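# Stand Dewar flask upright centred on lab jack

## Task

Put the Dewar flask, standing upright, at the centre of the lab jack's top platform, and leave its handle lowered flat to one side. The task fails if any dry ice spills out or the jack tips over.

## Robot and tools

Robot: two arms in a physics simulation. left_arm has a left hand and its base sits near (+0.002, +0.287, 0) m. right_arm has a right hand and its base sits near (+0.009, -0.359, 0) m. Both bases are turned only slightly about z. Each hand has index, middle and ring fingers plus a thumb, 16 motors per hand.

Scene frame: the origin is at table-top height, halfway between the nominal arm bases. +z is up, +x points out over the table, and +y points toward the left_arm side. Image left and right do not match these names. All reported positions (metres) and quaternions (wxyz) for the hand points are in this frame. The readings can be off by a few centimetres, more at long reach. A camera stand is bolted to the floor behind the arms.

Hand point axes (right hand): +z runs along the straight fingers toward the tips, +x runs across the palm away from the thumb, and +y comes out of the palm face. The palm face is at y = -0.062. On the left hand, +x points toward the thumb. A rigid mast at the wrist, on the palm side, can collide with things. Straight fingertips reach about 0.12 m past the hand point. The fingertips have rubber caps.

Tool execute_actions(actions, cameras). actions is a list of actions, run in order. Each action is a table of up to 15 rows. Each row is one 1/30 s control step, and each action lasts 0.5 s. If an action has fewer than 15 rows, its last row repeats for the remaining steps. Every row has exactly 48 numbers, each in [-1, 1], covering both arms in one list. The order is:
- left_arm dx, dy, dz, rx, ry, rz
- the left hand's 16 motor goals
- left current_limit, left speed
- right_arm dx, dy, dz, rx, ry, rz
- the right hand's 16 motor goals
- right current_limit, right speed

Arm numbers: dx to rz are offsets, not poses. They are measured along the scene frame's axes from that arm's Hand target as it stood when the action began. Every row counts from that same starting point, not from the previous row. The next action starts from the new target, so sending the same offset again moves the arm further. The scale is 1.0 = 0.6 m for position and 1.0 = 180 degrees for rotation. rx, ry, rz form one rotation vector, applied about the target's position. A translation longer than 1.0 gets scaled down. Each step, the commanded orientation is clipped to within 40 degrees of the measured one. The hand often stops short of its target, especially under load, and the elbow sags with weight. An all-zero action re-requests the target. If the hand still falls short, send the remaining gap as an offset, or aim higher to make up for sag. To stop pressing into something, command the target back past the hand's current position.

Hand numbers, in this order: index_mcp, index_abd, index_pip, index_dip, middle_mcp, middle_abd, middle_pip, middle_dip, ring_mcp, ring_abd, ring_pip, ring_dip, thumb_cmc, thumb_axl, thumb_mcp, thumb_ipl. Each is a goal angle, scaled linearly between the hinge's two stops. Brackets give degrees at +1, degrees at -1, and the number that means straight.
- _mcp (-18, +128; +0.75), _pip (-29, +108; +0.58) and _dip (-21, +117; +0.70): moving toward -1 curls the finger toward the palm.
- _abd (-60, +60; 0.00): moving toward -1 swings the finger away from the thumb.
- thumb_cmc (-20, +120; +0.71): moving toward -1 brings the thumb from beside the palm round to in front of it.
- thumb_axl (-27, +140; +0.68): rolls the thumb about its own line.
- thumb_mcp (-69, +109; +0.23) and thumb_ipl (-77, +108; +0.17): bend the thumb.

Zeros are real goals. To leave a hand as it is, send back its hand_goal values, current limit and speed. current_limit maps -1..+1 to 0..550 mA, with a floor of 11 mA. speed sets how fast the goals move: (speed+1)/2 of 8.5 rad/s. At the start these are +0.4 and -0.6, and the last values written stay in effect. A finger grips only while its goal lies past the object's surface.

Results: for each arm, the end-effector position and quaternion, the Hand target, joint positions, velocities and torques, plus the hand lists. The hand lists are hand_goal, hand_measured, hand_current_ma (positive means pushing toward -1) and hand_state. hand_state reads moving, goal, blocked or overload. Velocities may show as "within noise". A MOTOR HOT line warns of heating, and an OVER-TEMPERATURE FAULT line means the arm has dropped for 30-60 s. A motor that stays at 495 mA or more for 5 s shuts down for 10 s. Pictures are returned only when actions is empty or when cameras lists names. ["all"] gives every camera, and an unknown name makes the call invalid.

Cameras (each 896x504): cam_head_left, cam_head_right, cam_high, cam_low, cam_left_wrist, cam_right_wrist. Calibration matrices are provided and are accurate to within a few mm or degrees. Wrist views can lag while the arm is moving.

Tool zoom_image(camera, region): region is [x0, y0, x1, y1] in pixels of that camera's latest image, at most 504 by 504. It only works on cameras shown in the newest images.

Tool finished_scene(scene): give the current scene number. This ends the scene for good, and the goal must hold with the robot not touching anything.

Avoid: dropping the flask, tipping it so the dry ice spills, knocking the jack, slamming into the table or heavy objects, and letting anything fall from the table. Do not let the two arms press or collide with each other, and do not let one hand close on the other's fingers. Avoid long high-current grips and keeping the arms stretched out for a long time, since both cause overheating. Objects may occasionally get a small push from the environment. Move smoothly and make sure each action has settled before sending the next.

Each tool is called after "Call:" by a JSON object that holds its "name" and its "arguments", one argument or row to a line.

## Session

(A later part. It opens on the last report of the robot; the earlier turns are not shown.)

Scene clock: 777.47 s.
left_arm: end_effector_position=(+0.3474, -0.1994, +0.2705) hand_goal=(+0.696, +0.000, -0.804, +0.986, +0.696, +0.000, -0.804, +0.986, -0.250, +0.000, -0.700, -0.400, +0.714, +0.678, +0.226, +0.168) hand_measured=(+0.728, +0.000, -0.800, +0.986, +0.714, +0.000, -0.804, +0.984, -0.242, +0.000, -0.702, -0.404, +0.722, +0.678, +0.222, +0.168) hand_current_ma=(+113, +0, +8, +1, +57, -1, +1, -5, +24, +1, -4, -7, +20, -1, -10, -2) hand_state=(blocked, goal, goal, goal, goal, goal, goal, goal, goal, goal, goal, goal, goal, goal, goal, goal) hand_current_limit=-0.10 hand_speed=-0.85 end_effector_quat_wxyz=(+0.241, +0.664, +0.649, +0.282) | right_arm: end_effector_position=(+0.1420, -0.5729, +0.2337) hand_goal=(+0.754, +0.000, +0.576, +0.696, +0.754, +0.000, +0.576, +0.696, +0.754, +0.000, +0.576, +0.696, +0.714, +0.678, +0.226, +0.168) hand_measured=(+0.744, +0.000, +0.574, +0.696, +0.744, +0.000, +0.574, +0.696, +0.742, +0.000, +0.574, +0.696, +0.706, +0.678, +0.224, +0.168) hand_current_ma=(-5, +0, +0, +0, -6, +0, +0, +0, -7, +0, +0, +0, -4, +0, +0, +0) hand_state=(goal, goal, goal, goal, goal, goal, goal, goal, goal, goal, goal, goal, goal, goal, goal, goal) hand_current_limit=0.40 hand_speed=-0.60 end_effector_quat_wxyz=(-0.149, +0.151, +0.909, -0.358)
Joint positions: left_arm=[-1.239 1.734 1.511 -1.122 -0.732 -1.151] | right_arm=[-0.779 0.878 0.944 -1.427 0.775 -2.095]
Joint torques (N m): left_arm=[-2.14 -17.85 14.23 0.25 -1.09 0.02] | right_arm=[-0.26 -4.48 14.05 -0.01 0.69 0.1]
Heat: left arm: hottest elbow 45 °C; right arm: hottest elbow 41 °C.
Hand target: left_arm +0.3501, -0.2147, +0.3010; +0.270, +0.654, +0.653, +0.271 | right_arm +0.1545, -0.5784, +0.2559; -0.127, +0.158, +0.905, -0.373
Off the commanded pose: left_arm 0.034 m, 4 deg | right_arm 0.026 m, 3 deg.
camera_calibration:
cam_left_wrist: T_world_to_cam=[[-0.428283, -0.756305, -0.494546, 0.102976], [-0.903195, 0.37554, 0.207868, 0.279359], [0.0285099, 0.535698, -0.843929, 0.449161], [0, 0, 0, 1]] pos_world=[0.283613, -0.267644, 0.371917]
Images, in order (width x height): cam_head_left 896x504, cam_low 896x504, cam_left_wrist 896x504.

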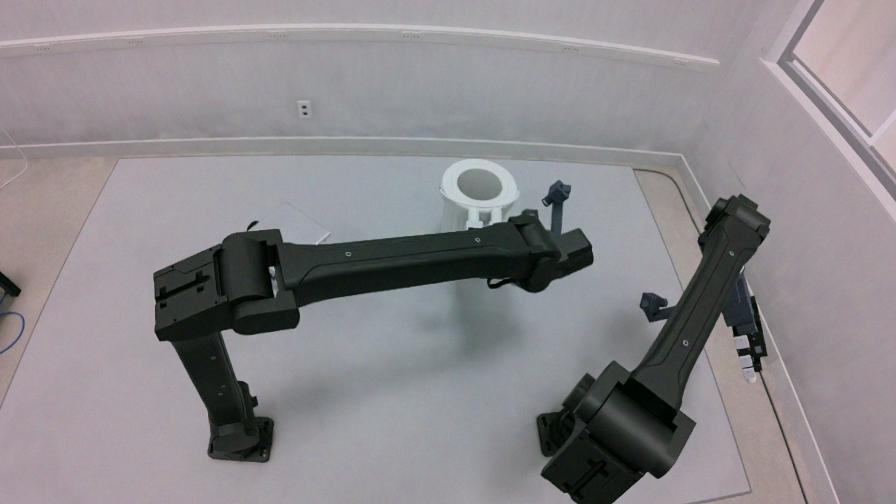

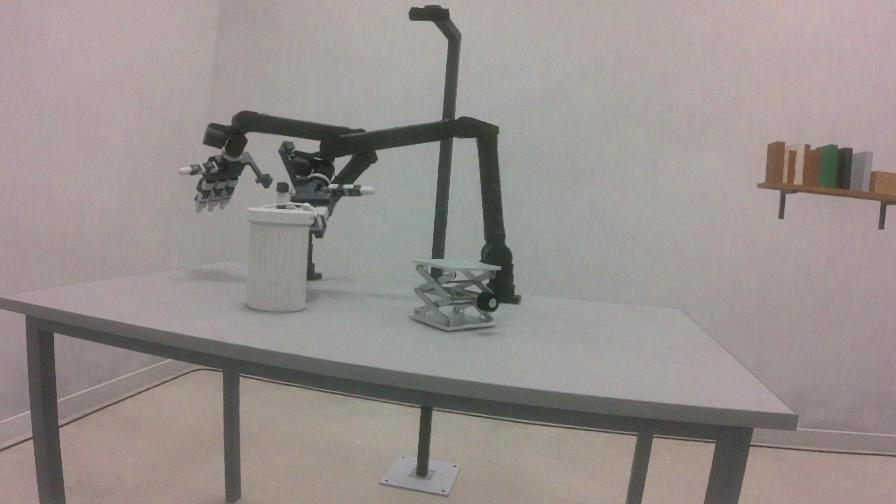

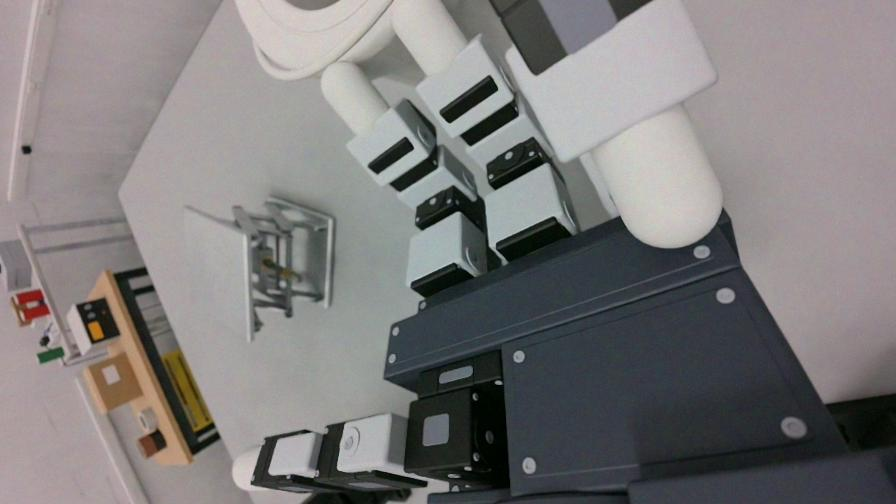

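Call:
{"name": "execute_actions", "arguments": {
  "actions": [
    [[0,0.0,0.01,0,0,0,0.594,0,-0.655,0.986,0.594,0,-0.655,0.986,-0.25,0,-0.70,-0.4,0.714,0.678,0.226,0.168,-0.1,-0.85,0,0,0,0,0,0,0.754,0,0.576,0.696,0.754,0,0.576,0.696,0.754,0,0.576,0.696,0.714,0.678,0.226,0.168,0.4,-0.6]],
    [[0,0.0,0.0,0,0,0,0.45,0,-0.444,0.986,0.45,0,-0.444,0.986,-0.25,0,-0.70,-0.4,0.714,0.678,0.226,0.168,-0.1,-0.85,0,0,0,0,0,0,0.754,0,0.576,0.696,0.754,0,0.576,0.696,0.754,0,0.576,0.696,0.714,0.678,0.226,0.168,0.4,-0.6]]
  ],
  "cameras": ["cam_left_wrist","cam_head_left","cam_low"]
}}

Call:
{"name": "zoom_image", "arguments": {
  "camera": "cam_head_left",
  "region": [430, 150, 540, 250]
}}

Call:
{"name": "zoom_image", "arguments": {
  "camera": "cam_low",
  "region": [240, 170, 350, 270]
}}

Scene clock: 794.83 s.
left_arm: end_effector_position=(+0.3476, -0.2001, +0.2756) hand_goal=(+0.450, +0.000, -0.444, +0.986, +0.450, +0.000, -0.444, +0.986, -0.250, +0.000, -0.700, -0.400, +0.714, +0.678, +0.226, +0.168) hand_measured=(+0.458, +0.004, -0.446, +0.984, +0.472, +0.000, -0.444, +0.984, -0.242, +0.000, -0.702, -0.404, +0.722, +0.678, +0.222, +0.168) hand_current_ma=(+22, +6, -3, -5, +70, -1, -1, -5, +24, +1, -4, -7, +20, -1, -10, -2) hand_state=(goal, goal, goal, goal, blocked, goal, goal, goal, goal, goal, goal, goal, goal, goal, goal, goal) hand_current_limit=-0.10 hand_speed=-0.85 end_effector_quat_wxyz=(+0.241, +0.664, +0.650, +0.282) | right_arm: end_effector_position=(+0.1420, -0.5729, +0.2337) hand_goal=(+0.754, +0.000, +0.576, +0.696, +0.754, +0.000, +0.576, +0.696, +0.754, +0.000, +0.576, +0.696, +0.714, +0.678, +0.226, +0.168) hand_measured=(+0.744, +0.000, +0.574, +0.696, +0.744, +0.000, +0.574, +0.696, +0.742, +0.000, +0.574, +0.696, +0.706, +0.678, +0.224, +0.168) hand_current_ma=(-5, +0, +0, +0, -6, +0, +0, +0, -7, +0, +0, +0, -4, +0, +0, +0) hand_state=(goal, goal, goal, goal, goal, goal, goal, goal, goal, goal, goal, goal, goal, goal, goal, goal) hand_current_limit=0.40 hand_speed=-0.60 end_effector_quat_wxyz=(-0.149, +0.151, +0.909, -0.358)
Joint positions: left_arm=[-1.239 1.734 1.525 -1.137 -0.732 -1.152] | right_arm=[-0.779 0.878 0.944 -1.427 0.775 -2.095]
Joint torques (N m): left_arm=[-1.96 -18.26 14.09 0.24 -1.14 0.05] | right_arm=[-0.21 -4.07 14.12 0.09 0.66 0.11]
Heat: left arm: hottest elbow 46 °C; right arm: hottest elbow 41 °C.
Hand target: left_arm +0.3501, -0.2147, +0.3070; +0.270, +0.654, +0.653, +0.271 | right_arm +0.1545, -0.5784, +0.2559; -0.127, +0.158, +0.905, -0.373
Off the commanded pose: left_arm 0.035 m, 4 deg | right_arm 0.026 m, 3 deg.
camera_calibration:
cam_left_wrist: T_world_to_cam=[[-0.427683, -0.756543, -0.494701, 0.104764], [-0.903507, 0.374498, 0.208389, 0.27863], [0.0276091, 0.536091, -0.843709, 0.454131], [0, 0, 0, 1]] pos_world=[0.284012, -0.268543, 0.376917]
Images, in order (width x height): cam_head_left 896x504, cam_low 896x504, cam_left_wrist 896x504.

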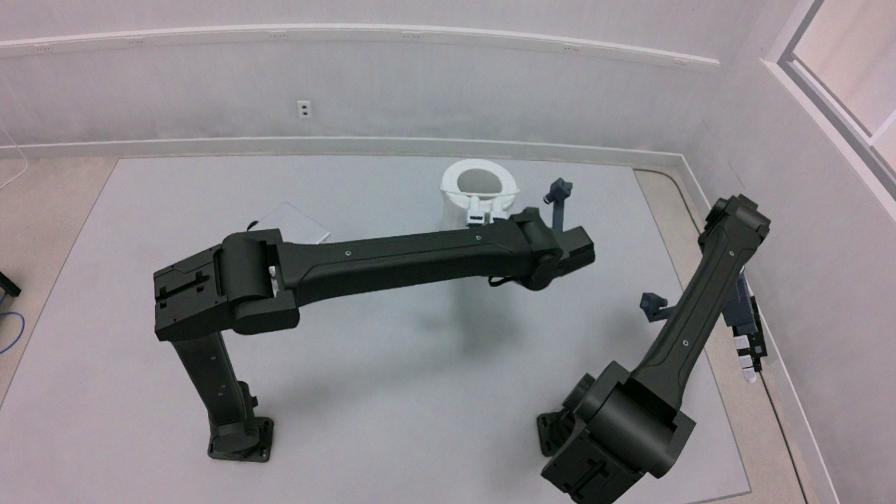

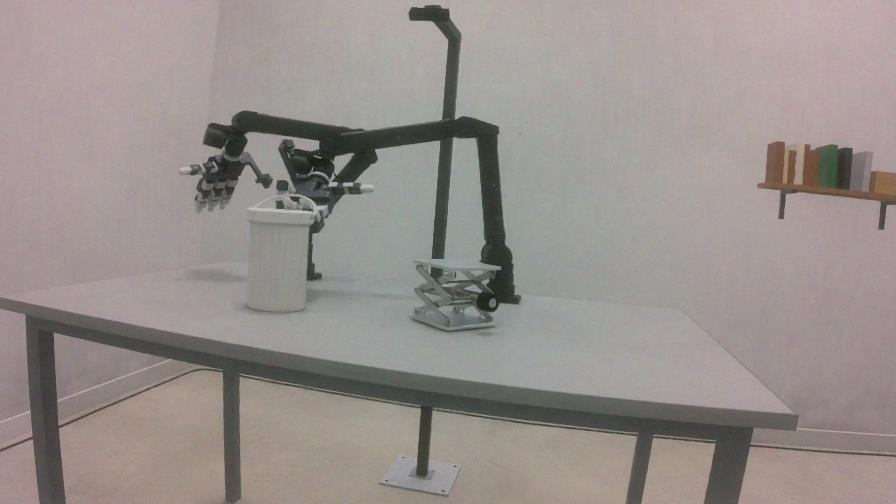

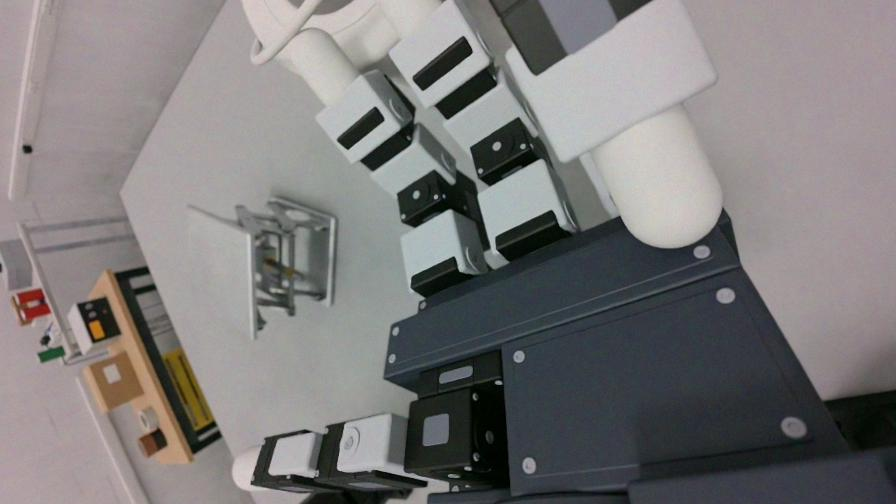

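Scaled by 4.582.

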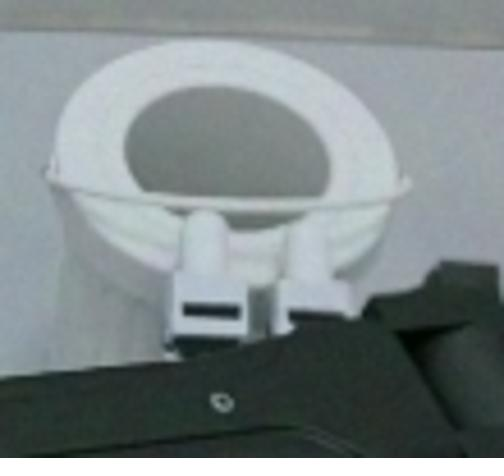

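Scaled by 4.582.

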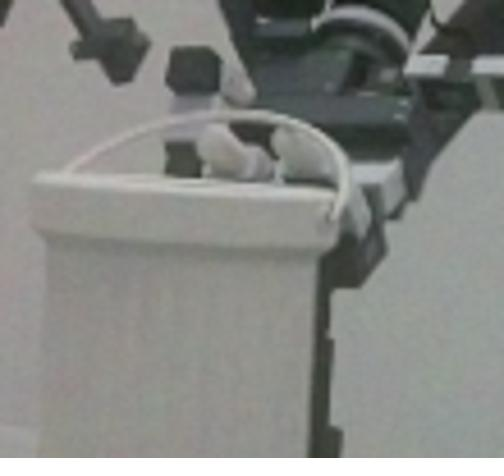

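Call:
{"name": "execute_actions", "arguments": {
  "actions": [
    [[0,0.0,0.02,0,0,0,0.29,0,-0.213,0.986,0.29,0,-0.213,0.986,-0.25,0,-0.70,-0.4,0.714,0.678,0.226,0.168,0,-0.85,0,0,0,0,0,0,0.754,0,0.576,0.696,0.754,0,0.576,0.696,0.754,0,0.576,0.696,0.714,0.678,0.226,0.168,0.4,-0.6]]
  ],
  "cameras": ["cam_left_wrist","cam_head_left","cam_low"]
}}

Call:
{"name": "zoom_image", "arguments": {
  "camera": "cam_head_left",
  "region": [430, 150, 540, 250]
}}

Call:
{"name": "zoom_image", "arguments": {
  "camera": "cam_low",
  "region": [240, 170, 350, 270]
}}

Scene clock: 802.13 s.
left_arm: end_effector_position=(+0.3482, -0.2018, +0.2853) hand_goal=(+0.290, +0.000, -0.212, +0.986, +0.290, +0.000, -0.212, +0.986, -0.250, +0.000, -0.700, -0.400, +0.714, +0.678, +0.226, +0.168) hand_measured=(+0.304, +0.000, -0.222, +0.986, +0.314, +0.000, -0.212, +0.984, -0.242, +0.000, -0.702, -0.404, +0.722, +0.678, +0.222, +0.168) hand_current_ma=(+44, +0, -24, +1, +78, -1, -1, -5, +24, +1, -4, -7, +20, -1, -10, -2) hand_state=(goal, goal, goal, goal, blocked, goal, goal, goal, goal, goal, goal, goal, goal, goal, goal, goal) hand_current_limit=0.00 hand_speed=-0.85 end_effector_quat_wxyz=(+0.240, +0.664, +0.650, +0.282) | right_arm: end_effector_position=(+0.1420, -0.5729, +0.2337) hand_goal=(+0.754, +0.000, +0.576, +0.696, +0.754, +0.000, +0.576, +0.696, +0.754, +0.000, +0.576, +0.696, +0.714, +0.678, +0.226, +0.168) hand_measured=(+0.744, +0.000, +0.574, +0.696, +0.744, +0.000, +0.574, +0.696, +0.742, +0.000, +0.574, +0.696, +0.706, +0.678, +0.224, +0.168) hand_current_ma=(-5, +0, +0, +0, -6, +0, +0, +0, -7, +0, +0, +0, -4, +0, +0, +0) hand_state=(goal, goal, goal, goal, goal, goal, goal, goal, goal, goal, goal, goal, goal, goal, goal, goal) hand_current_limit=0.40 hand_speed=-0.60 end_effector_quat_wxyz=(-0.149, +0.151, +0.909, -0.358)
Joint positions: left_arm=[-1.239 1.734 1.551 -1.165 -0.732 -1.152] | right_arm=[-0.779 0.878 0.944 -1.427 0.775 -2.095]
Joint torques (N m): left_arm=[-2.08 -18.14 14.16 0.16 -1.12 0.04] | right_arm=[-0.15 -4.72 14.04 0.1 0.65 0.09]
Heat: left arm: hottest elbow 46 °C; right arm: hottest elbow 41 °C.
Hand target: left_arm +0.3501, -0.2147, +0.3190; +0.270, +0.654, +0.653, +0.271 | right_arm +0.1545, -0.5784, +0.2559; -0.127, +0.158, +0.905, -0.373
Off the commanded pose: left_arm 0.036 m, 4 deg | right_arm 0.026 m, 3 deg.
camera_calibration:
cam_left_wrist: T_world_to_cam=[[-0.427895, -0.755836, -0.495599, 0.109006], [-0.903419, 0.374177, 0.209346, 0.277365], [0.0272102, 0.537311, -0.842945, 0.463329], [0, 0, 0, 1]] pos_world=[0.284613, -0.270345, 0.386519]
Images, in order (width x height): cam_head_left 896x504, cam_low 896x504, cam_left_wrist 896x504.

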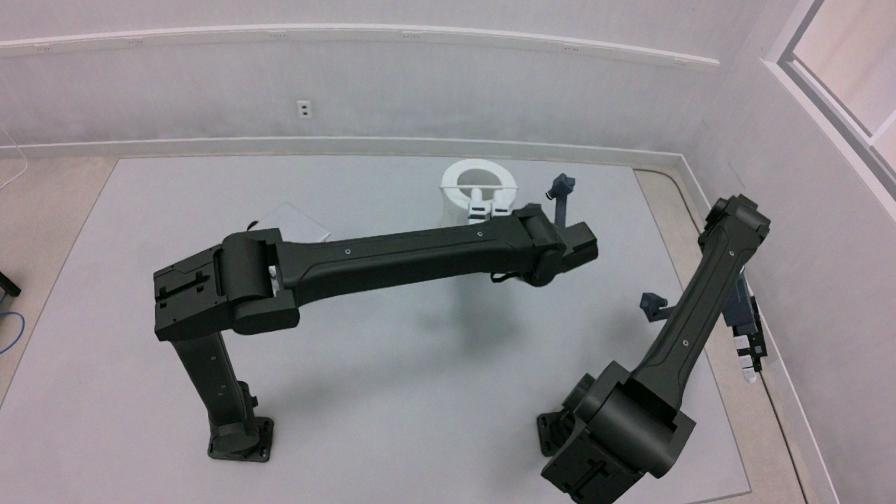

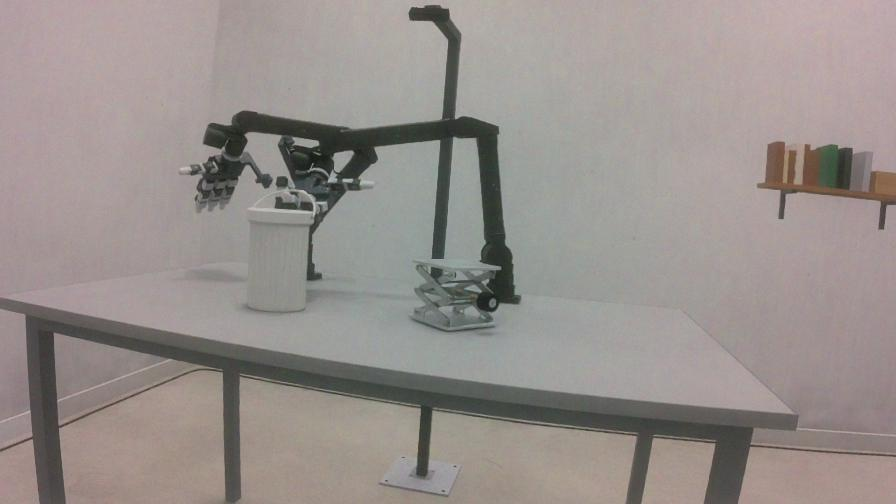

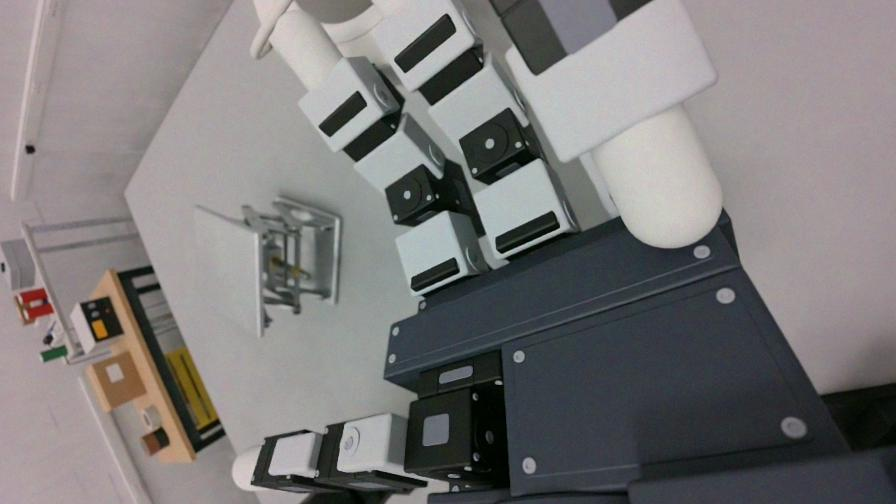

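Scaled by 4.582.

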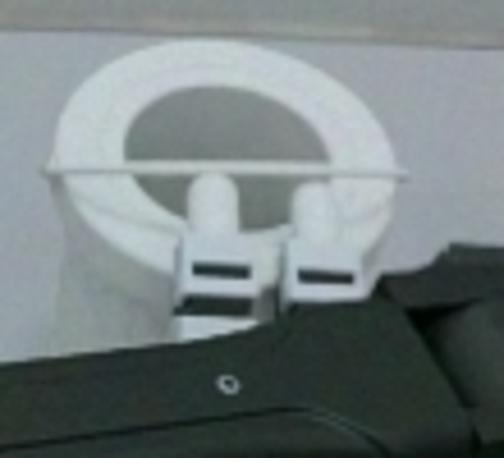

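Scaled by 4.582.

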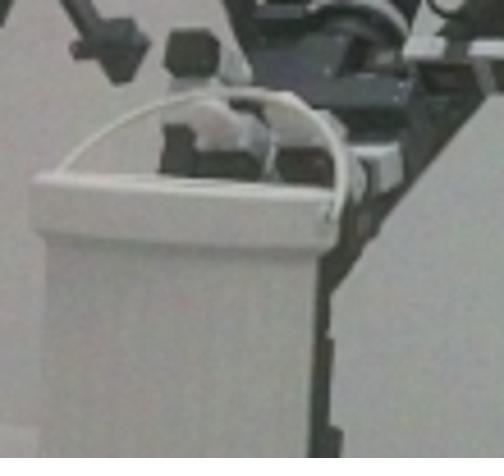

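Call:
{"name": "execute_actions", "arguments": {
  "actions": [
    [[0,0.0,0.018,0,0,0,0.2,0,0.02,0.986,0.2,0,0.02,0.986,-0.25,0,-0.70,-0.4,0.714,0.678,0.226,0.168,0,-0.88,0,0,0,0,0,0,0.754,0,0.576,0.696,0.754,0,0.576,0.696,0.754,0,0.576,0.696,0.714,0.678,0.226,0.168,0.4,-0.6]],
    [[0,0.0,0.01,0,0,0,0.11,0,0.245,0.986,0.11,0,0.245,0.986,-0.25,0,-0.70,-0.4,0.714,0.678,0.226,0.168,0,-0.88,0,0,0,0,0,0,0.754,0,0.576,0.696,0.754,0,0.576,0.696,0.754,0,0.576,0.696,0.714,0.678,0.226,0.168,0.4,-0.6]]
  ],
  "cameras": ["cam_left_wrist","cam_head_left","cam_low","cam_high"]
}}

Call:
{"name": "zoom_image", "arguments": {
  "camera": "cam_head_left",
  "region": [430, 150, 540, 250]
}}

Call:
{"name": "zoom_image", "arguments": {
  "camera": "cam_low",
  "region": [240, 170, 350, 270]
}}

Call:
{"name": "zoom_image", "arguments": {
  "camera": "cam_high",
  "region": [310, 130, 430, 230]
}}

Scene clock: 814.70 s.
left_arm: end_effector_position=(+0.3480, -0.2038, +0.3082) hand_goal=(+0.110, +0.000, +0.246, +0.986, +0.110, +0.000, +0.246, +0.986, -0.250, +0.000, -0.700, -0.400, +0.714, +0.678, +0.226, +0.168) hand_measured=(+0.098, +0.002, +0.224, +0.980, +0.134, +0.000, +0.246, +0.984, -0.242, +0.000, -0.702, -0.404, +0.722, +0.678, +0.222, +0.168) hand_current_ma=(-34, +1, -66, -14, +83, -1, +0, -5, +24, +1, -4, -7, +20, -1, -10, -2) hand_state=(goal, goal, blocked, goal, blocked, goal, goal, goal, goal, goal, goal, goal, goal, goal, goal, goal) hand_current_limit=0.00 hand_speed=-0.88 end_effector_quat_wxyz=(+0.246, +0.662, +0.650, +0.280) | right_arm: end_effector_position=(+0.1420, -0.5729, +0.2337) hand_goal=(+0.754, +0.000, +0.576, +0.696, +0.754, +0.000, +0.576, +0.696, +0.754, +0.000, +0.576, +0.696, +0.714, +0.678, +0.226, +0.168) hand_measured=(+0.744, +0.000, +0.574, +0.696, +0.744, +0.000, +0.574, +0.696, +0.742, +0.000, +0.574, +0.696, +0.706, +0.678, +0.224, +0.168) hand_current_ma=(-5, +0, +0, +0, -6, +0, +0, +0, -7, +0, +0, +0, -4, +0, +0, +0) hand_state=(goal, goal, goal, goal, goal, goal, goal, goal, goal, goal, goal, goal, goal, goal, goal, goal) hand_current_limit=0.40 hand_speed=-0.60 end_effector_quat_wxyz=(-0.149, +0.151, +0.909, -0.358)
Joint positions: left_arm=[-1.241 1.724 1.597 -1.208 -0.733 -1.152] | right_arm=[-0.779 0.878 0.944 -1.427 0.775 -2.095]
Joint torques (N m): left_arm=[-2.02 -17.85 13.82 0.2 -1.07 0.04] | right_arm=[-0.21 -4.66 13.97 0.21 0.66 0.1]
Heat: left arm: hottest elbow 45 °C; right arm: hottest elbow 41 °C.
Hand target: left_arm +0.3501, -0.2147, +0.3358; +0.270, +0.654, +0.653, +0.271 | right_arm +0.1545, -0.5784, +0.2559; -0.127, +0.158, +0.905, -0.373
Off the commanded pose: left_arm 0.030 m, 3 deg | right_arm 0.026 m, 3 deg.
camera_calibration:
cam_left_wrist: T_world_to_cam=[[-0.426228, -0.760841, -0.489337, 0.115211], [-0.904042, 0.377518, 0.200469, 0.27678], [0.0322086, 0.527827, -0.848741, 0.481792], [0, 0, 0, 1]] pos_world=[0.283809, -0.271135, 0.409808]
Images, in order (width x height): cam_head_left 896x504, cam_high 896x504, cam_low 896x504, cam_left_wrist 896x504.

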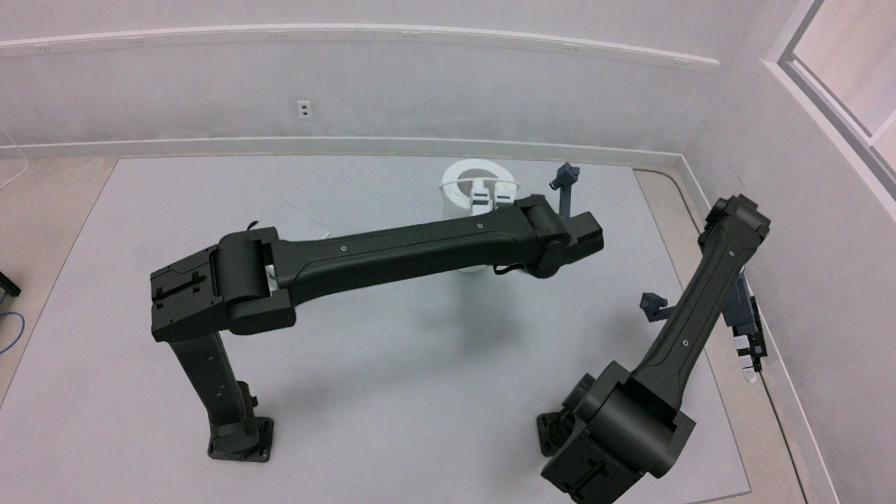

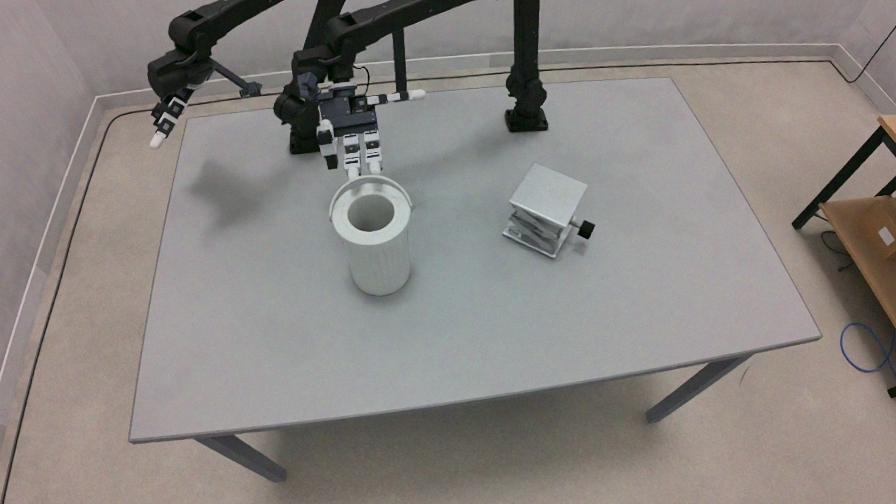

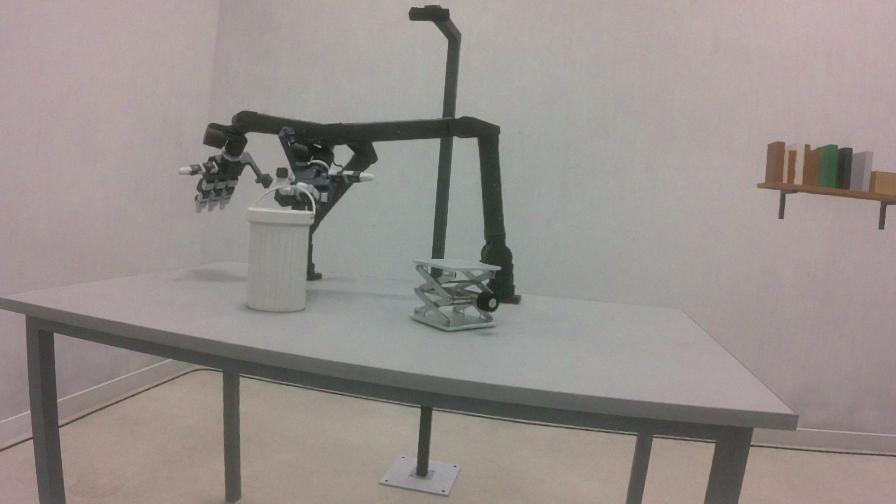

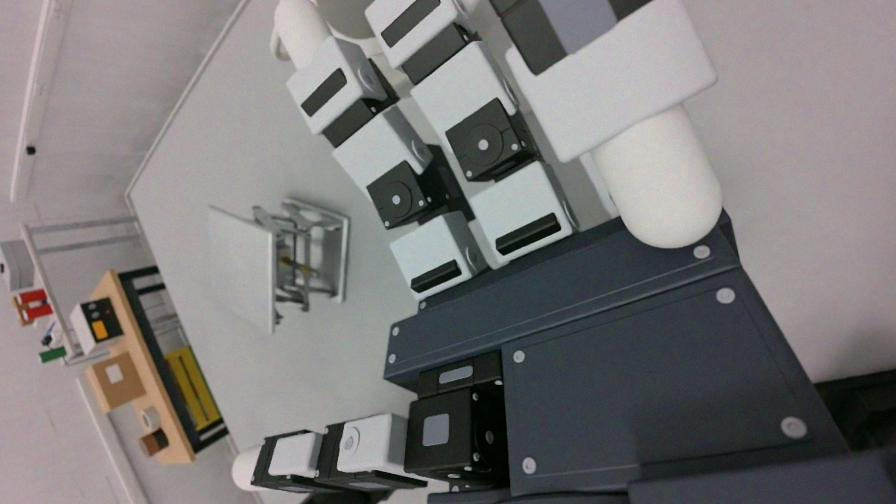

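Scaled by 4.582.

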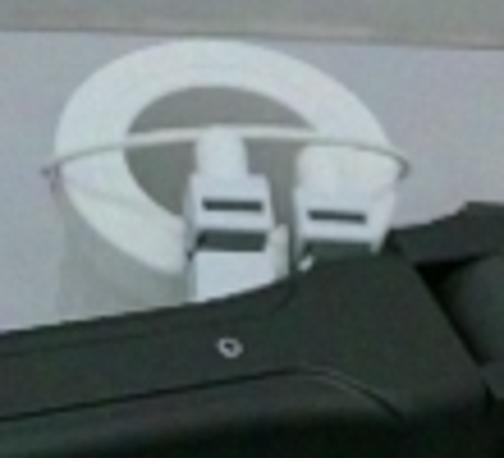

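Scaled by 4.582.

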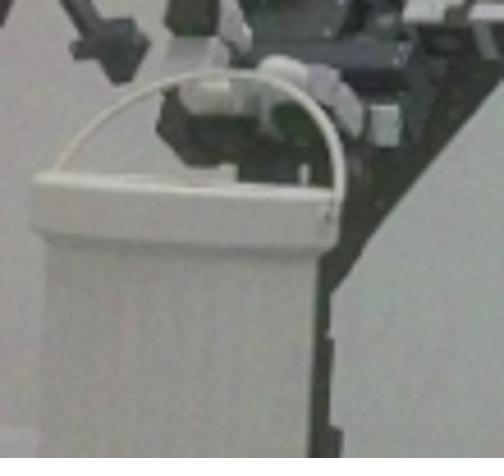

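Scaled by 4.200.

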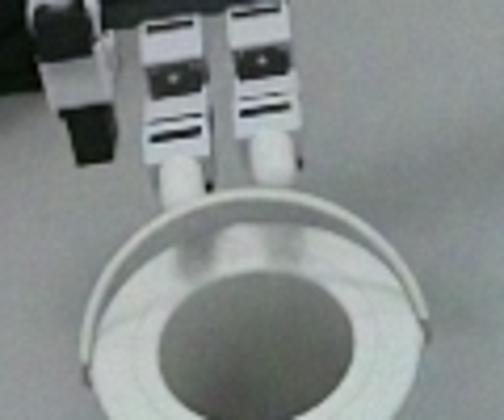

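Call:
{"name": "execute_actions", "arguments": {
  "actions": [
    [[0,0.0,0.0,0,0,0,0.22,0,0.245,0.986,0.22,0,0.245,0.986,-0.25,0,-0.70,-0.4,0.714,0.678,0.226,0.168,0,-0.9,0,0,0,0,0,0,0.754,0,0.576,0.696,0.754,0,0.576,0.696,0.754,0,0.576,0.696,0.714,0.678,0.226,0.168,0.4,-0.6]]
  ],
  "cameras": ["cam_head_left","cam_low"]
}}

Call:
{"name": "zoom_image", "arguments": {
  "camera": "cam_head_left",
  "region": [430, 150, 540, 250]
}}

Call:
{"name": "zoom_image", "arguments": {
  "camera": "cam_low",
  "region": [240, 170, 350, 270]
}}

Scene clock: 826.20 s.
left_arm: end_effector_position=(+0.3480, -0.2038, +0.3082) hand_goal=(+0.220, +0.000, +0.246, +0.986, +0.220, +0.000, +0.246, +0.986, -0.250, +0.000, -0.700, -0.400, +0.714, +0.678, +0.226, +0.168) hand_measured=(+0.226, +0.002, +0.246, +0.984, +0.228, +0.000, +0.246, +0.984, -0.242, +0.000, -0.702, -0.404, +0.722, +0.678, +0.222, +0.168) hand_current_ma=(+19, +1, +0, -5, +23, -1, +0, -5, +24, +1, -4, -7, +20, -1, -10, -2) hand_state=(goal, goal, goal, goal, goal, goal, goal, goal, goal, goal, goal, goal, goal, goal, goal, goal) hand_current_limit=0.00 hand_speed=-0.90 end_effector_quat_wxyz=(+0.246, +0.662, +0.650, +0.280) | right_arm: end_effector_position=(+0.1420, -0.5729, +0.2337) hand_goal=(+0.754, +0.000, +0.576, +0.696, +0.754, +0.000, +0.576, +0.696, +0.754, +0.000, +0.576, +0.696, +0.714, +0.678, +0.226, +0.168) hand_measured=(+0.744, +0.000, +0.574, +0.696, +0.744, +0.000, +0.574, +0.696, +0.742, +0.000, +0.574, +0.696, +0.706, +0.678, +0.224, +0.168) hand_current_ma=(-5, +0, +0, +0, -6, +0, +0, +0, -7, +0, +0, +0, -4, +0, +0, +0) hand_state=(goal, goal, goal, goal, goal, goal, goal, goal, goal, goal, goal, goal, goal, goal, goal, goal) hand_current_limit=0.40 hand_speed=-0.60 end_effector_quat_wxyz=(-0.149, +0.151, +0.909, -0.358)
Joint positions: left_arm=[-1.241 1.724 1.597 -1.208 -0.733 -1.152] | right_arm=[-0.779 0.878 0.944 -1.427 0.775 -2.095]
Joint torques (N m): left_arm=[-2.2 -17.9 13.89 0.18 -1.04 0.04] | right_arm=[-0.15 -4.84 14.09 0.03 0.68 0.09]
Heat: left arm: hottest elbow 45 °C; right arm: hottest elbow 41 °C.
Hand target: left_arm +0.3501, -0.2147, +0.3358; +0.270, +0.654, +0.653, +0.271 | right_arm +0.1545, -0.5784, +0.2559; -0.127, +0.158, +0.905, -0.373
Off the commanded pose: left_arm 0.030 m, 3 deg | right_arm 0.026 m, 3 deg.
Images, in order (width x height): cam_head_left 896x504, cam_low 896x504.

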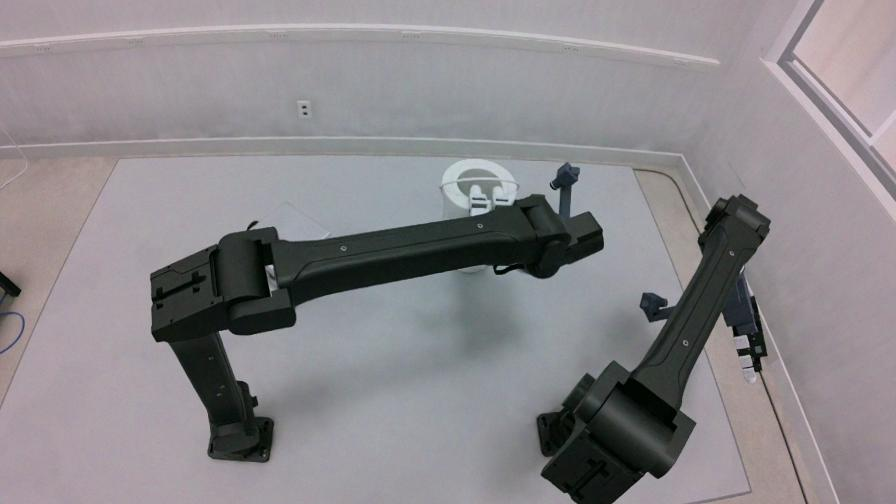

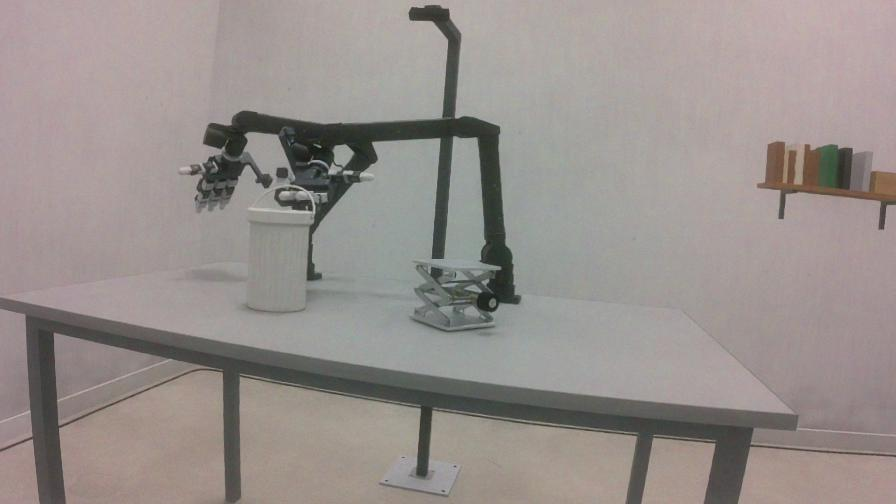

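Scaled by 4.582.

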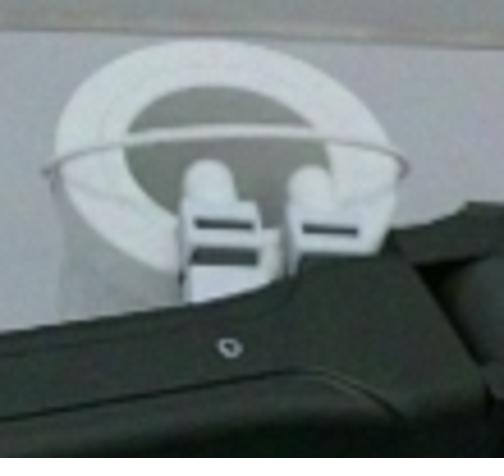

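Scaled by 4.582.

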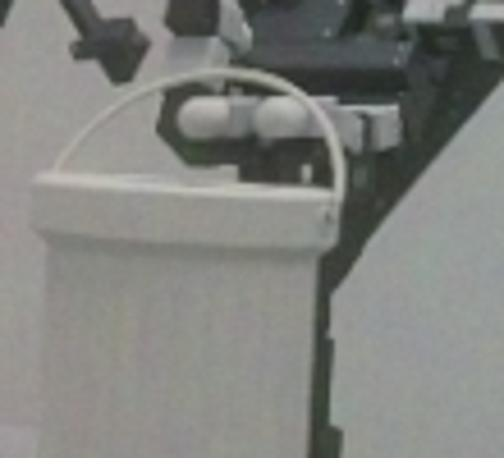

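Call:
{"name": "execute_actions", "arguments": {
  "actions": [
    [[0,0.0,0.0,0,0,0,0.25,0,0.245,0.986,0.25,0,0.245,0.986,-0.25,0,-0.70,-0.4,0.714,0.678,0.226,0.168,0,-0.9,0,0,0,0,0,0,0.754,0,0.576,0.696,0.754,0,0.576,0.696,0.754,0,0.576,0.696,0.714,0.678,0.226,0.168,0.4,-0.6]],
    [[0.05,0.0,0.0,0,0,0,0.25,0,0.245,0.986,0.25,0,0.245,0.986,-0.25,0,-0.70,-0.4,0.714,0.678,0.226,0.168,0,-0.9,0,0,0,0,0,0,0.754,0,0.576,0.696,0.754,0,0.576,0.696,0.754,0,0.576,0.696,0.714,0.678,0.226,0.168,0.4,-0.6]]
  ],
  "cameras": ["cam_head_left","cam_low","cam_high"]
}}

Call:
{"name": "zoom_image", "arguments": {
  "camera": "cam_head_left",
  "region": [430, 150, 540, 250]
}}

Call:
{"name": "zoom_image", "arguments": {
  "camera": "cam_low",
  "region": [240, 170, 350, 270]
}}

Call:
{"name": "zoom_image", "arguments": {
  "camera": "cam_high",
  "region": [310, 130, 430, 230]
}}

Scene clock: 843.50 s.
left_arm: end_effector_position=(+0.3730, -0.1985, +0.3171) hand_goal=(+0.250, +0.000, +0.246, +0.986, +0.250, +0.000, +0.246, +0.986, -0.250, +0.000, -0.700, -0.400, +0.714, +0.678, +0.226, +0.168) hand_measured=(+0.258, +0.000, +0.246, +0.984, +0.258, +0.000, +0.246, +0.984, -0.242, +0.000, -0.702, -0.404, +0.722, +0.678, +0.222, +0.168) hand_current_ma=(+23, +1, +1, -4, +24, -1, +0, -5, +24, +1, -4, -7, +20, -1, -10, -2) hand_state=(goal, goal, goal, goal, goal, goal, goal, goal, goal, goal, goal, goal, goal, goal, goal, goal) hand_current_limit=0.00 hand_speed=-0.90 end_effector_quat_wxyz=(+0.247, +0.660, +0.651, +0.281) | right_arm: end_effector_position=(+0.1420, -0.5729, +0.2337) hand_goal=(+0.754, +0.000, +0.576, +0.696, +0.754, +0.000, +0.576, +0.696, +0.754, +0.000, +0.576, +0.696, +0.714, +0.678, +0.226, +0.168) hand_measured=(+0.744, +0.000, +0.574, +0.696, +0.744, +0.000, +0.574, +0.696, +0.742, +0.000, +0.574, +0.696, +0.706, +0.678, +0.224, +0.168) hand_current_ma=(-5, +0, +0, +0, -6, +0, +0, +0, -7, +0, +0, +0, -4, +0, +0, +0) hand_state=(goal, goal, goal, goal, goal, goal, goal, goal, goal, goal, goal, goal, goal, goal, goal, goal) hand_current_limit=0.40 hand_speed=-0.60 end_effector_quat_wxyz=(-0.149, +0.151, +0.909, -0.358)
Joint positions: left_arm=[-1.195 1.724 1.617 -1.188 -0.726 -1.097] | right_arm=[-0.779 0.878 0.944 -1.427 0.775 -2.095]
Joint torques (N m): left_arm=[-1.03 -16.44 14.2 1.03 -0.71 0.17] | right_arm=[0.32 -5.01 14.05 0.03 0.68 0.1]
Heat: left arm: hottest elbow 44 °C; right arm: hottest elbow 42 °C.
Hand target: left_arm +0.3801, -0.2147, +0.3358; +0.270, +0.654, +0.653, +0.271 | right_arm +0.1545, -0.5784, +0.2559; -0.127, +0.158, +0.905, -0.373
Off the commanded pose: left_arm 0.026 m, 3 deg | right_arm 0.026 m, 3 deg.
Images, in order (width x height): cam_head_left 896x504, cam_high 896x504, cam_low 896x504.

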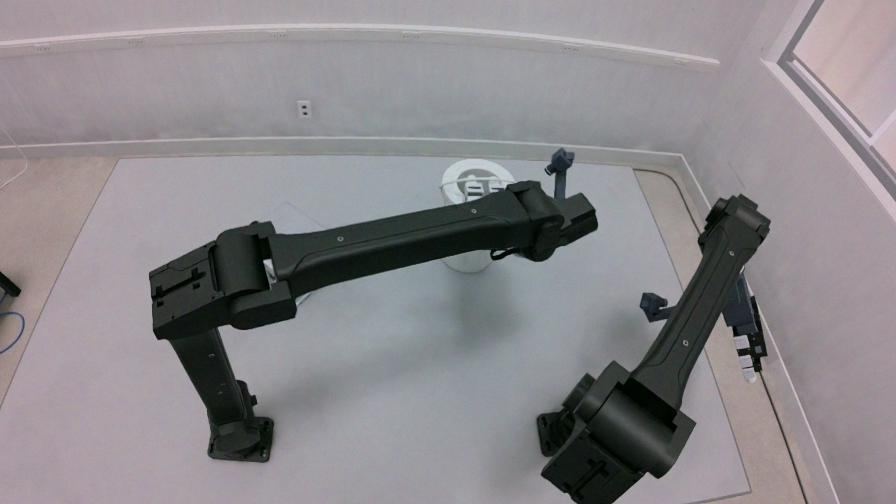

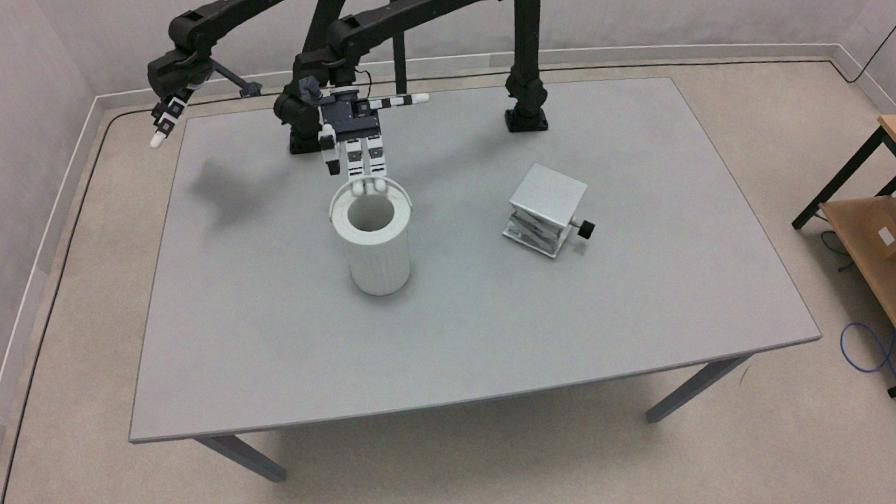

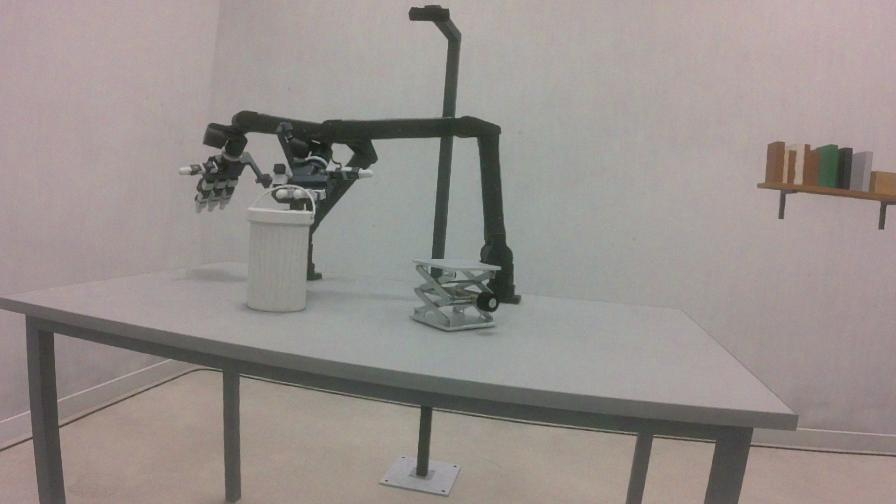

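Scaled by 4.582.

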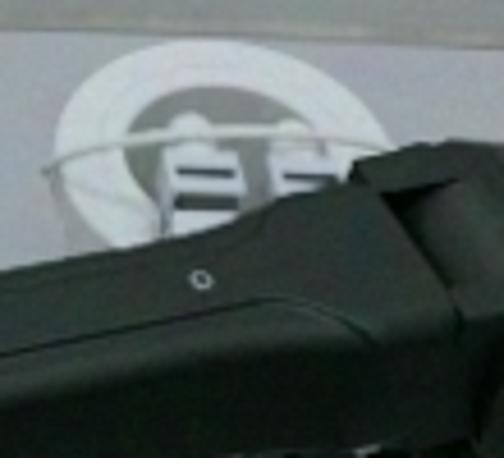

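Scaled by 4.582.

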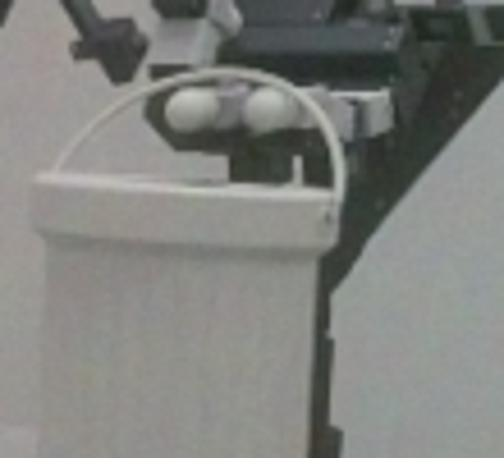

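Scaled by 4.200.

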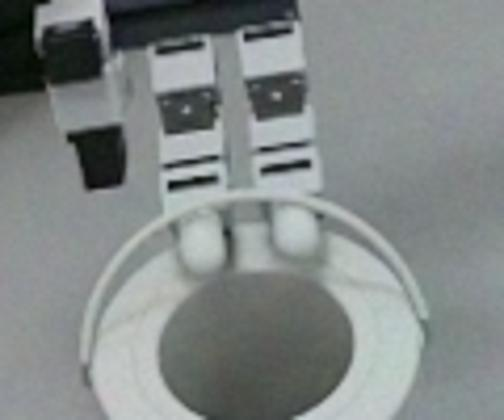

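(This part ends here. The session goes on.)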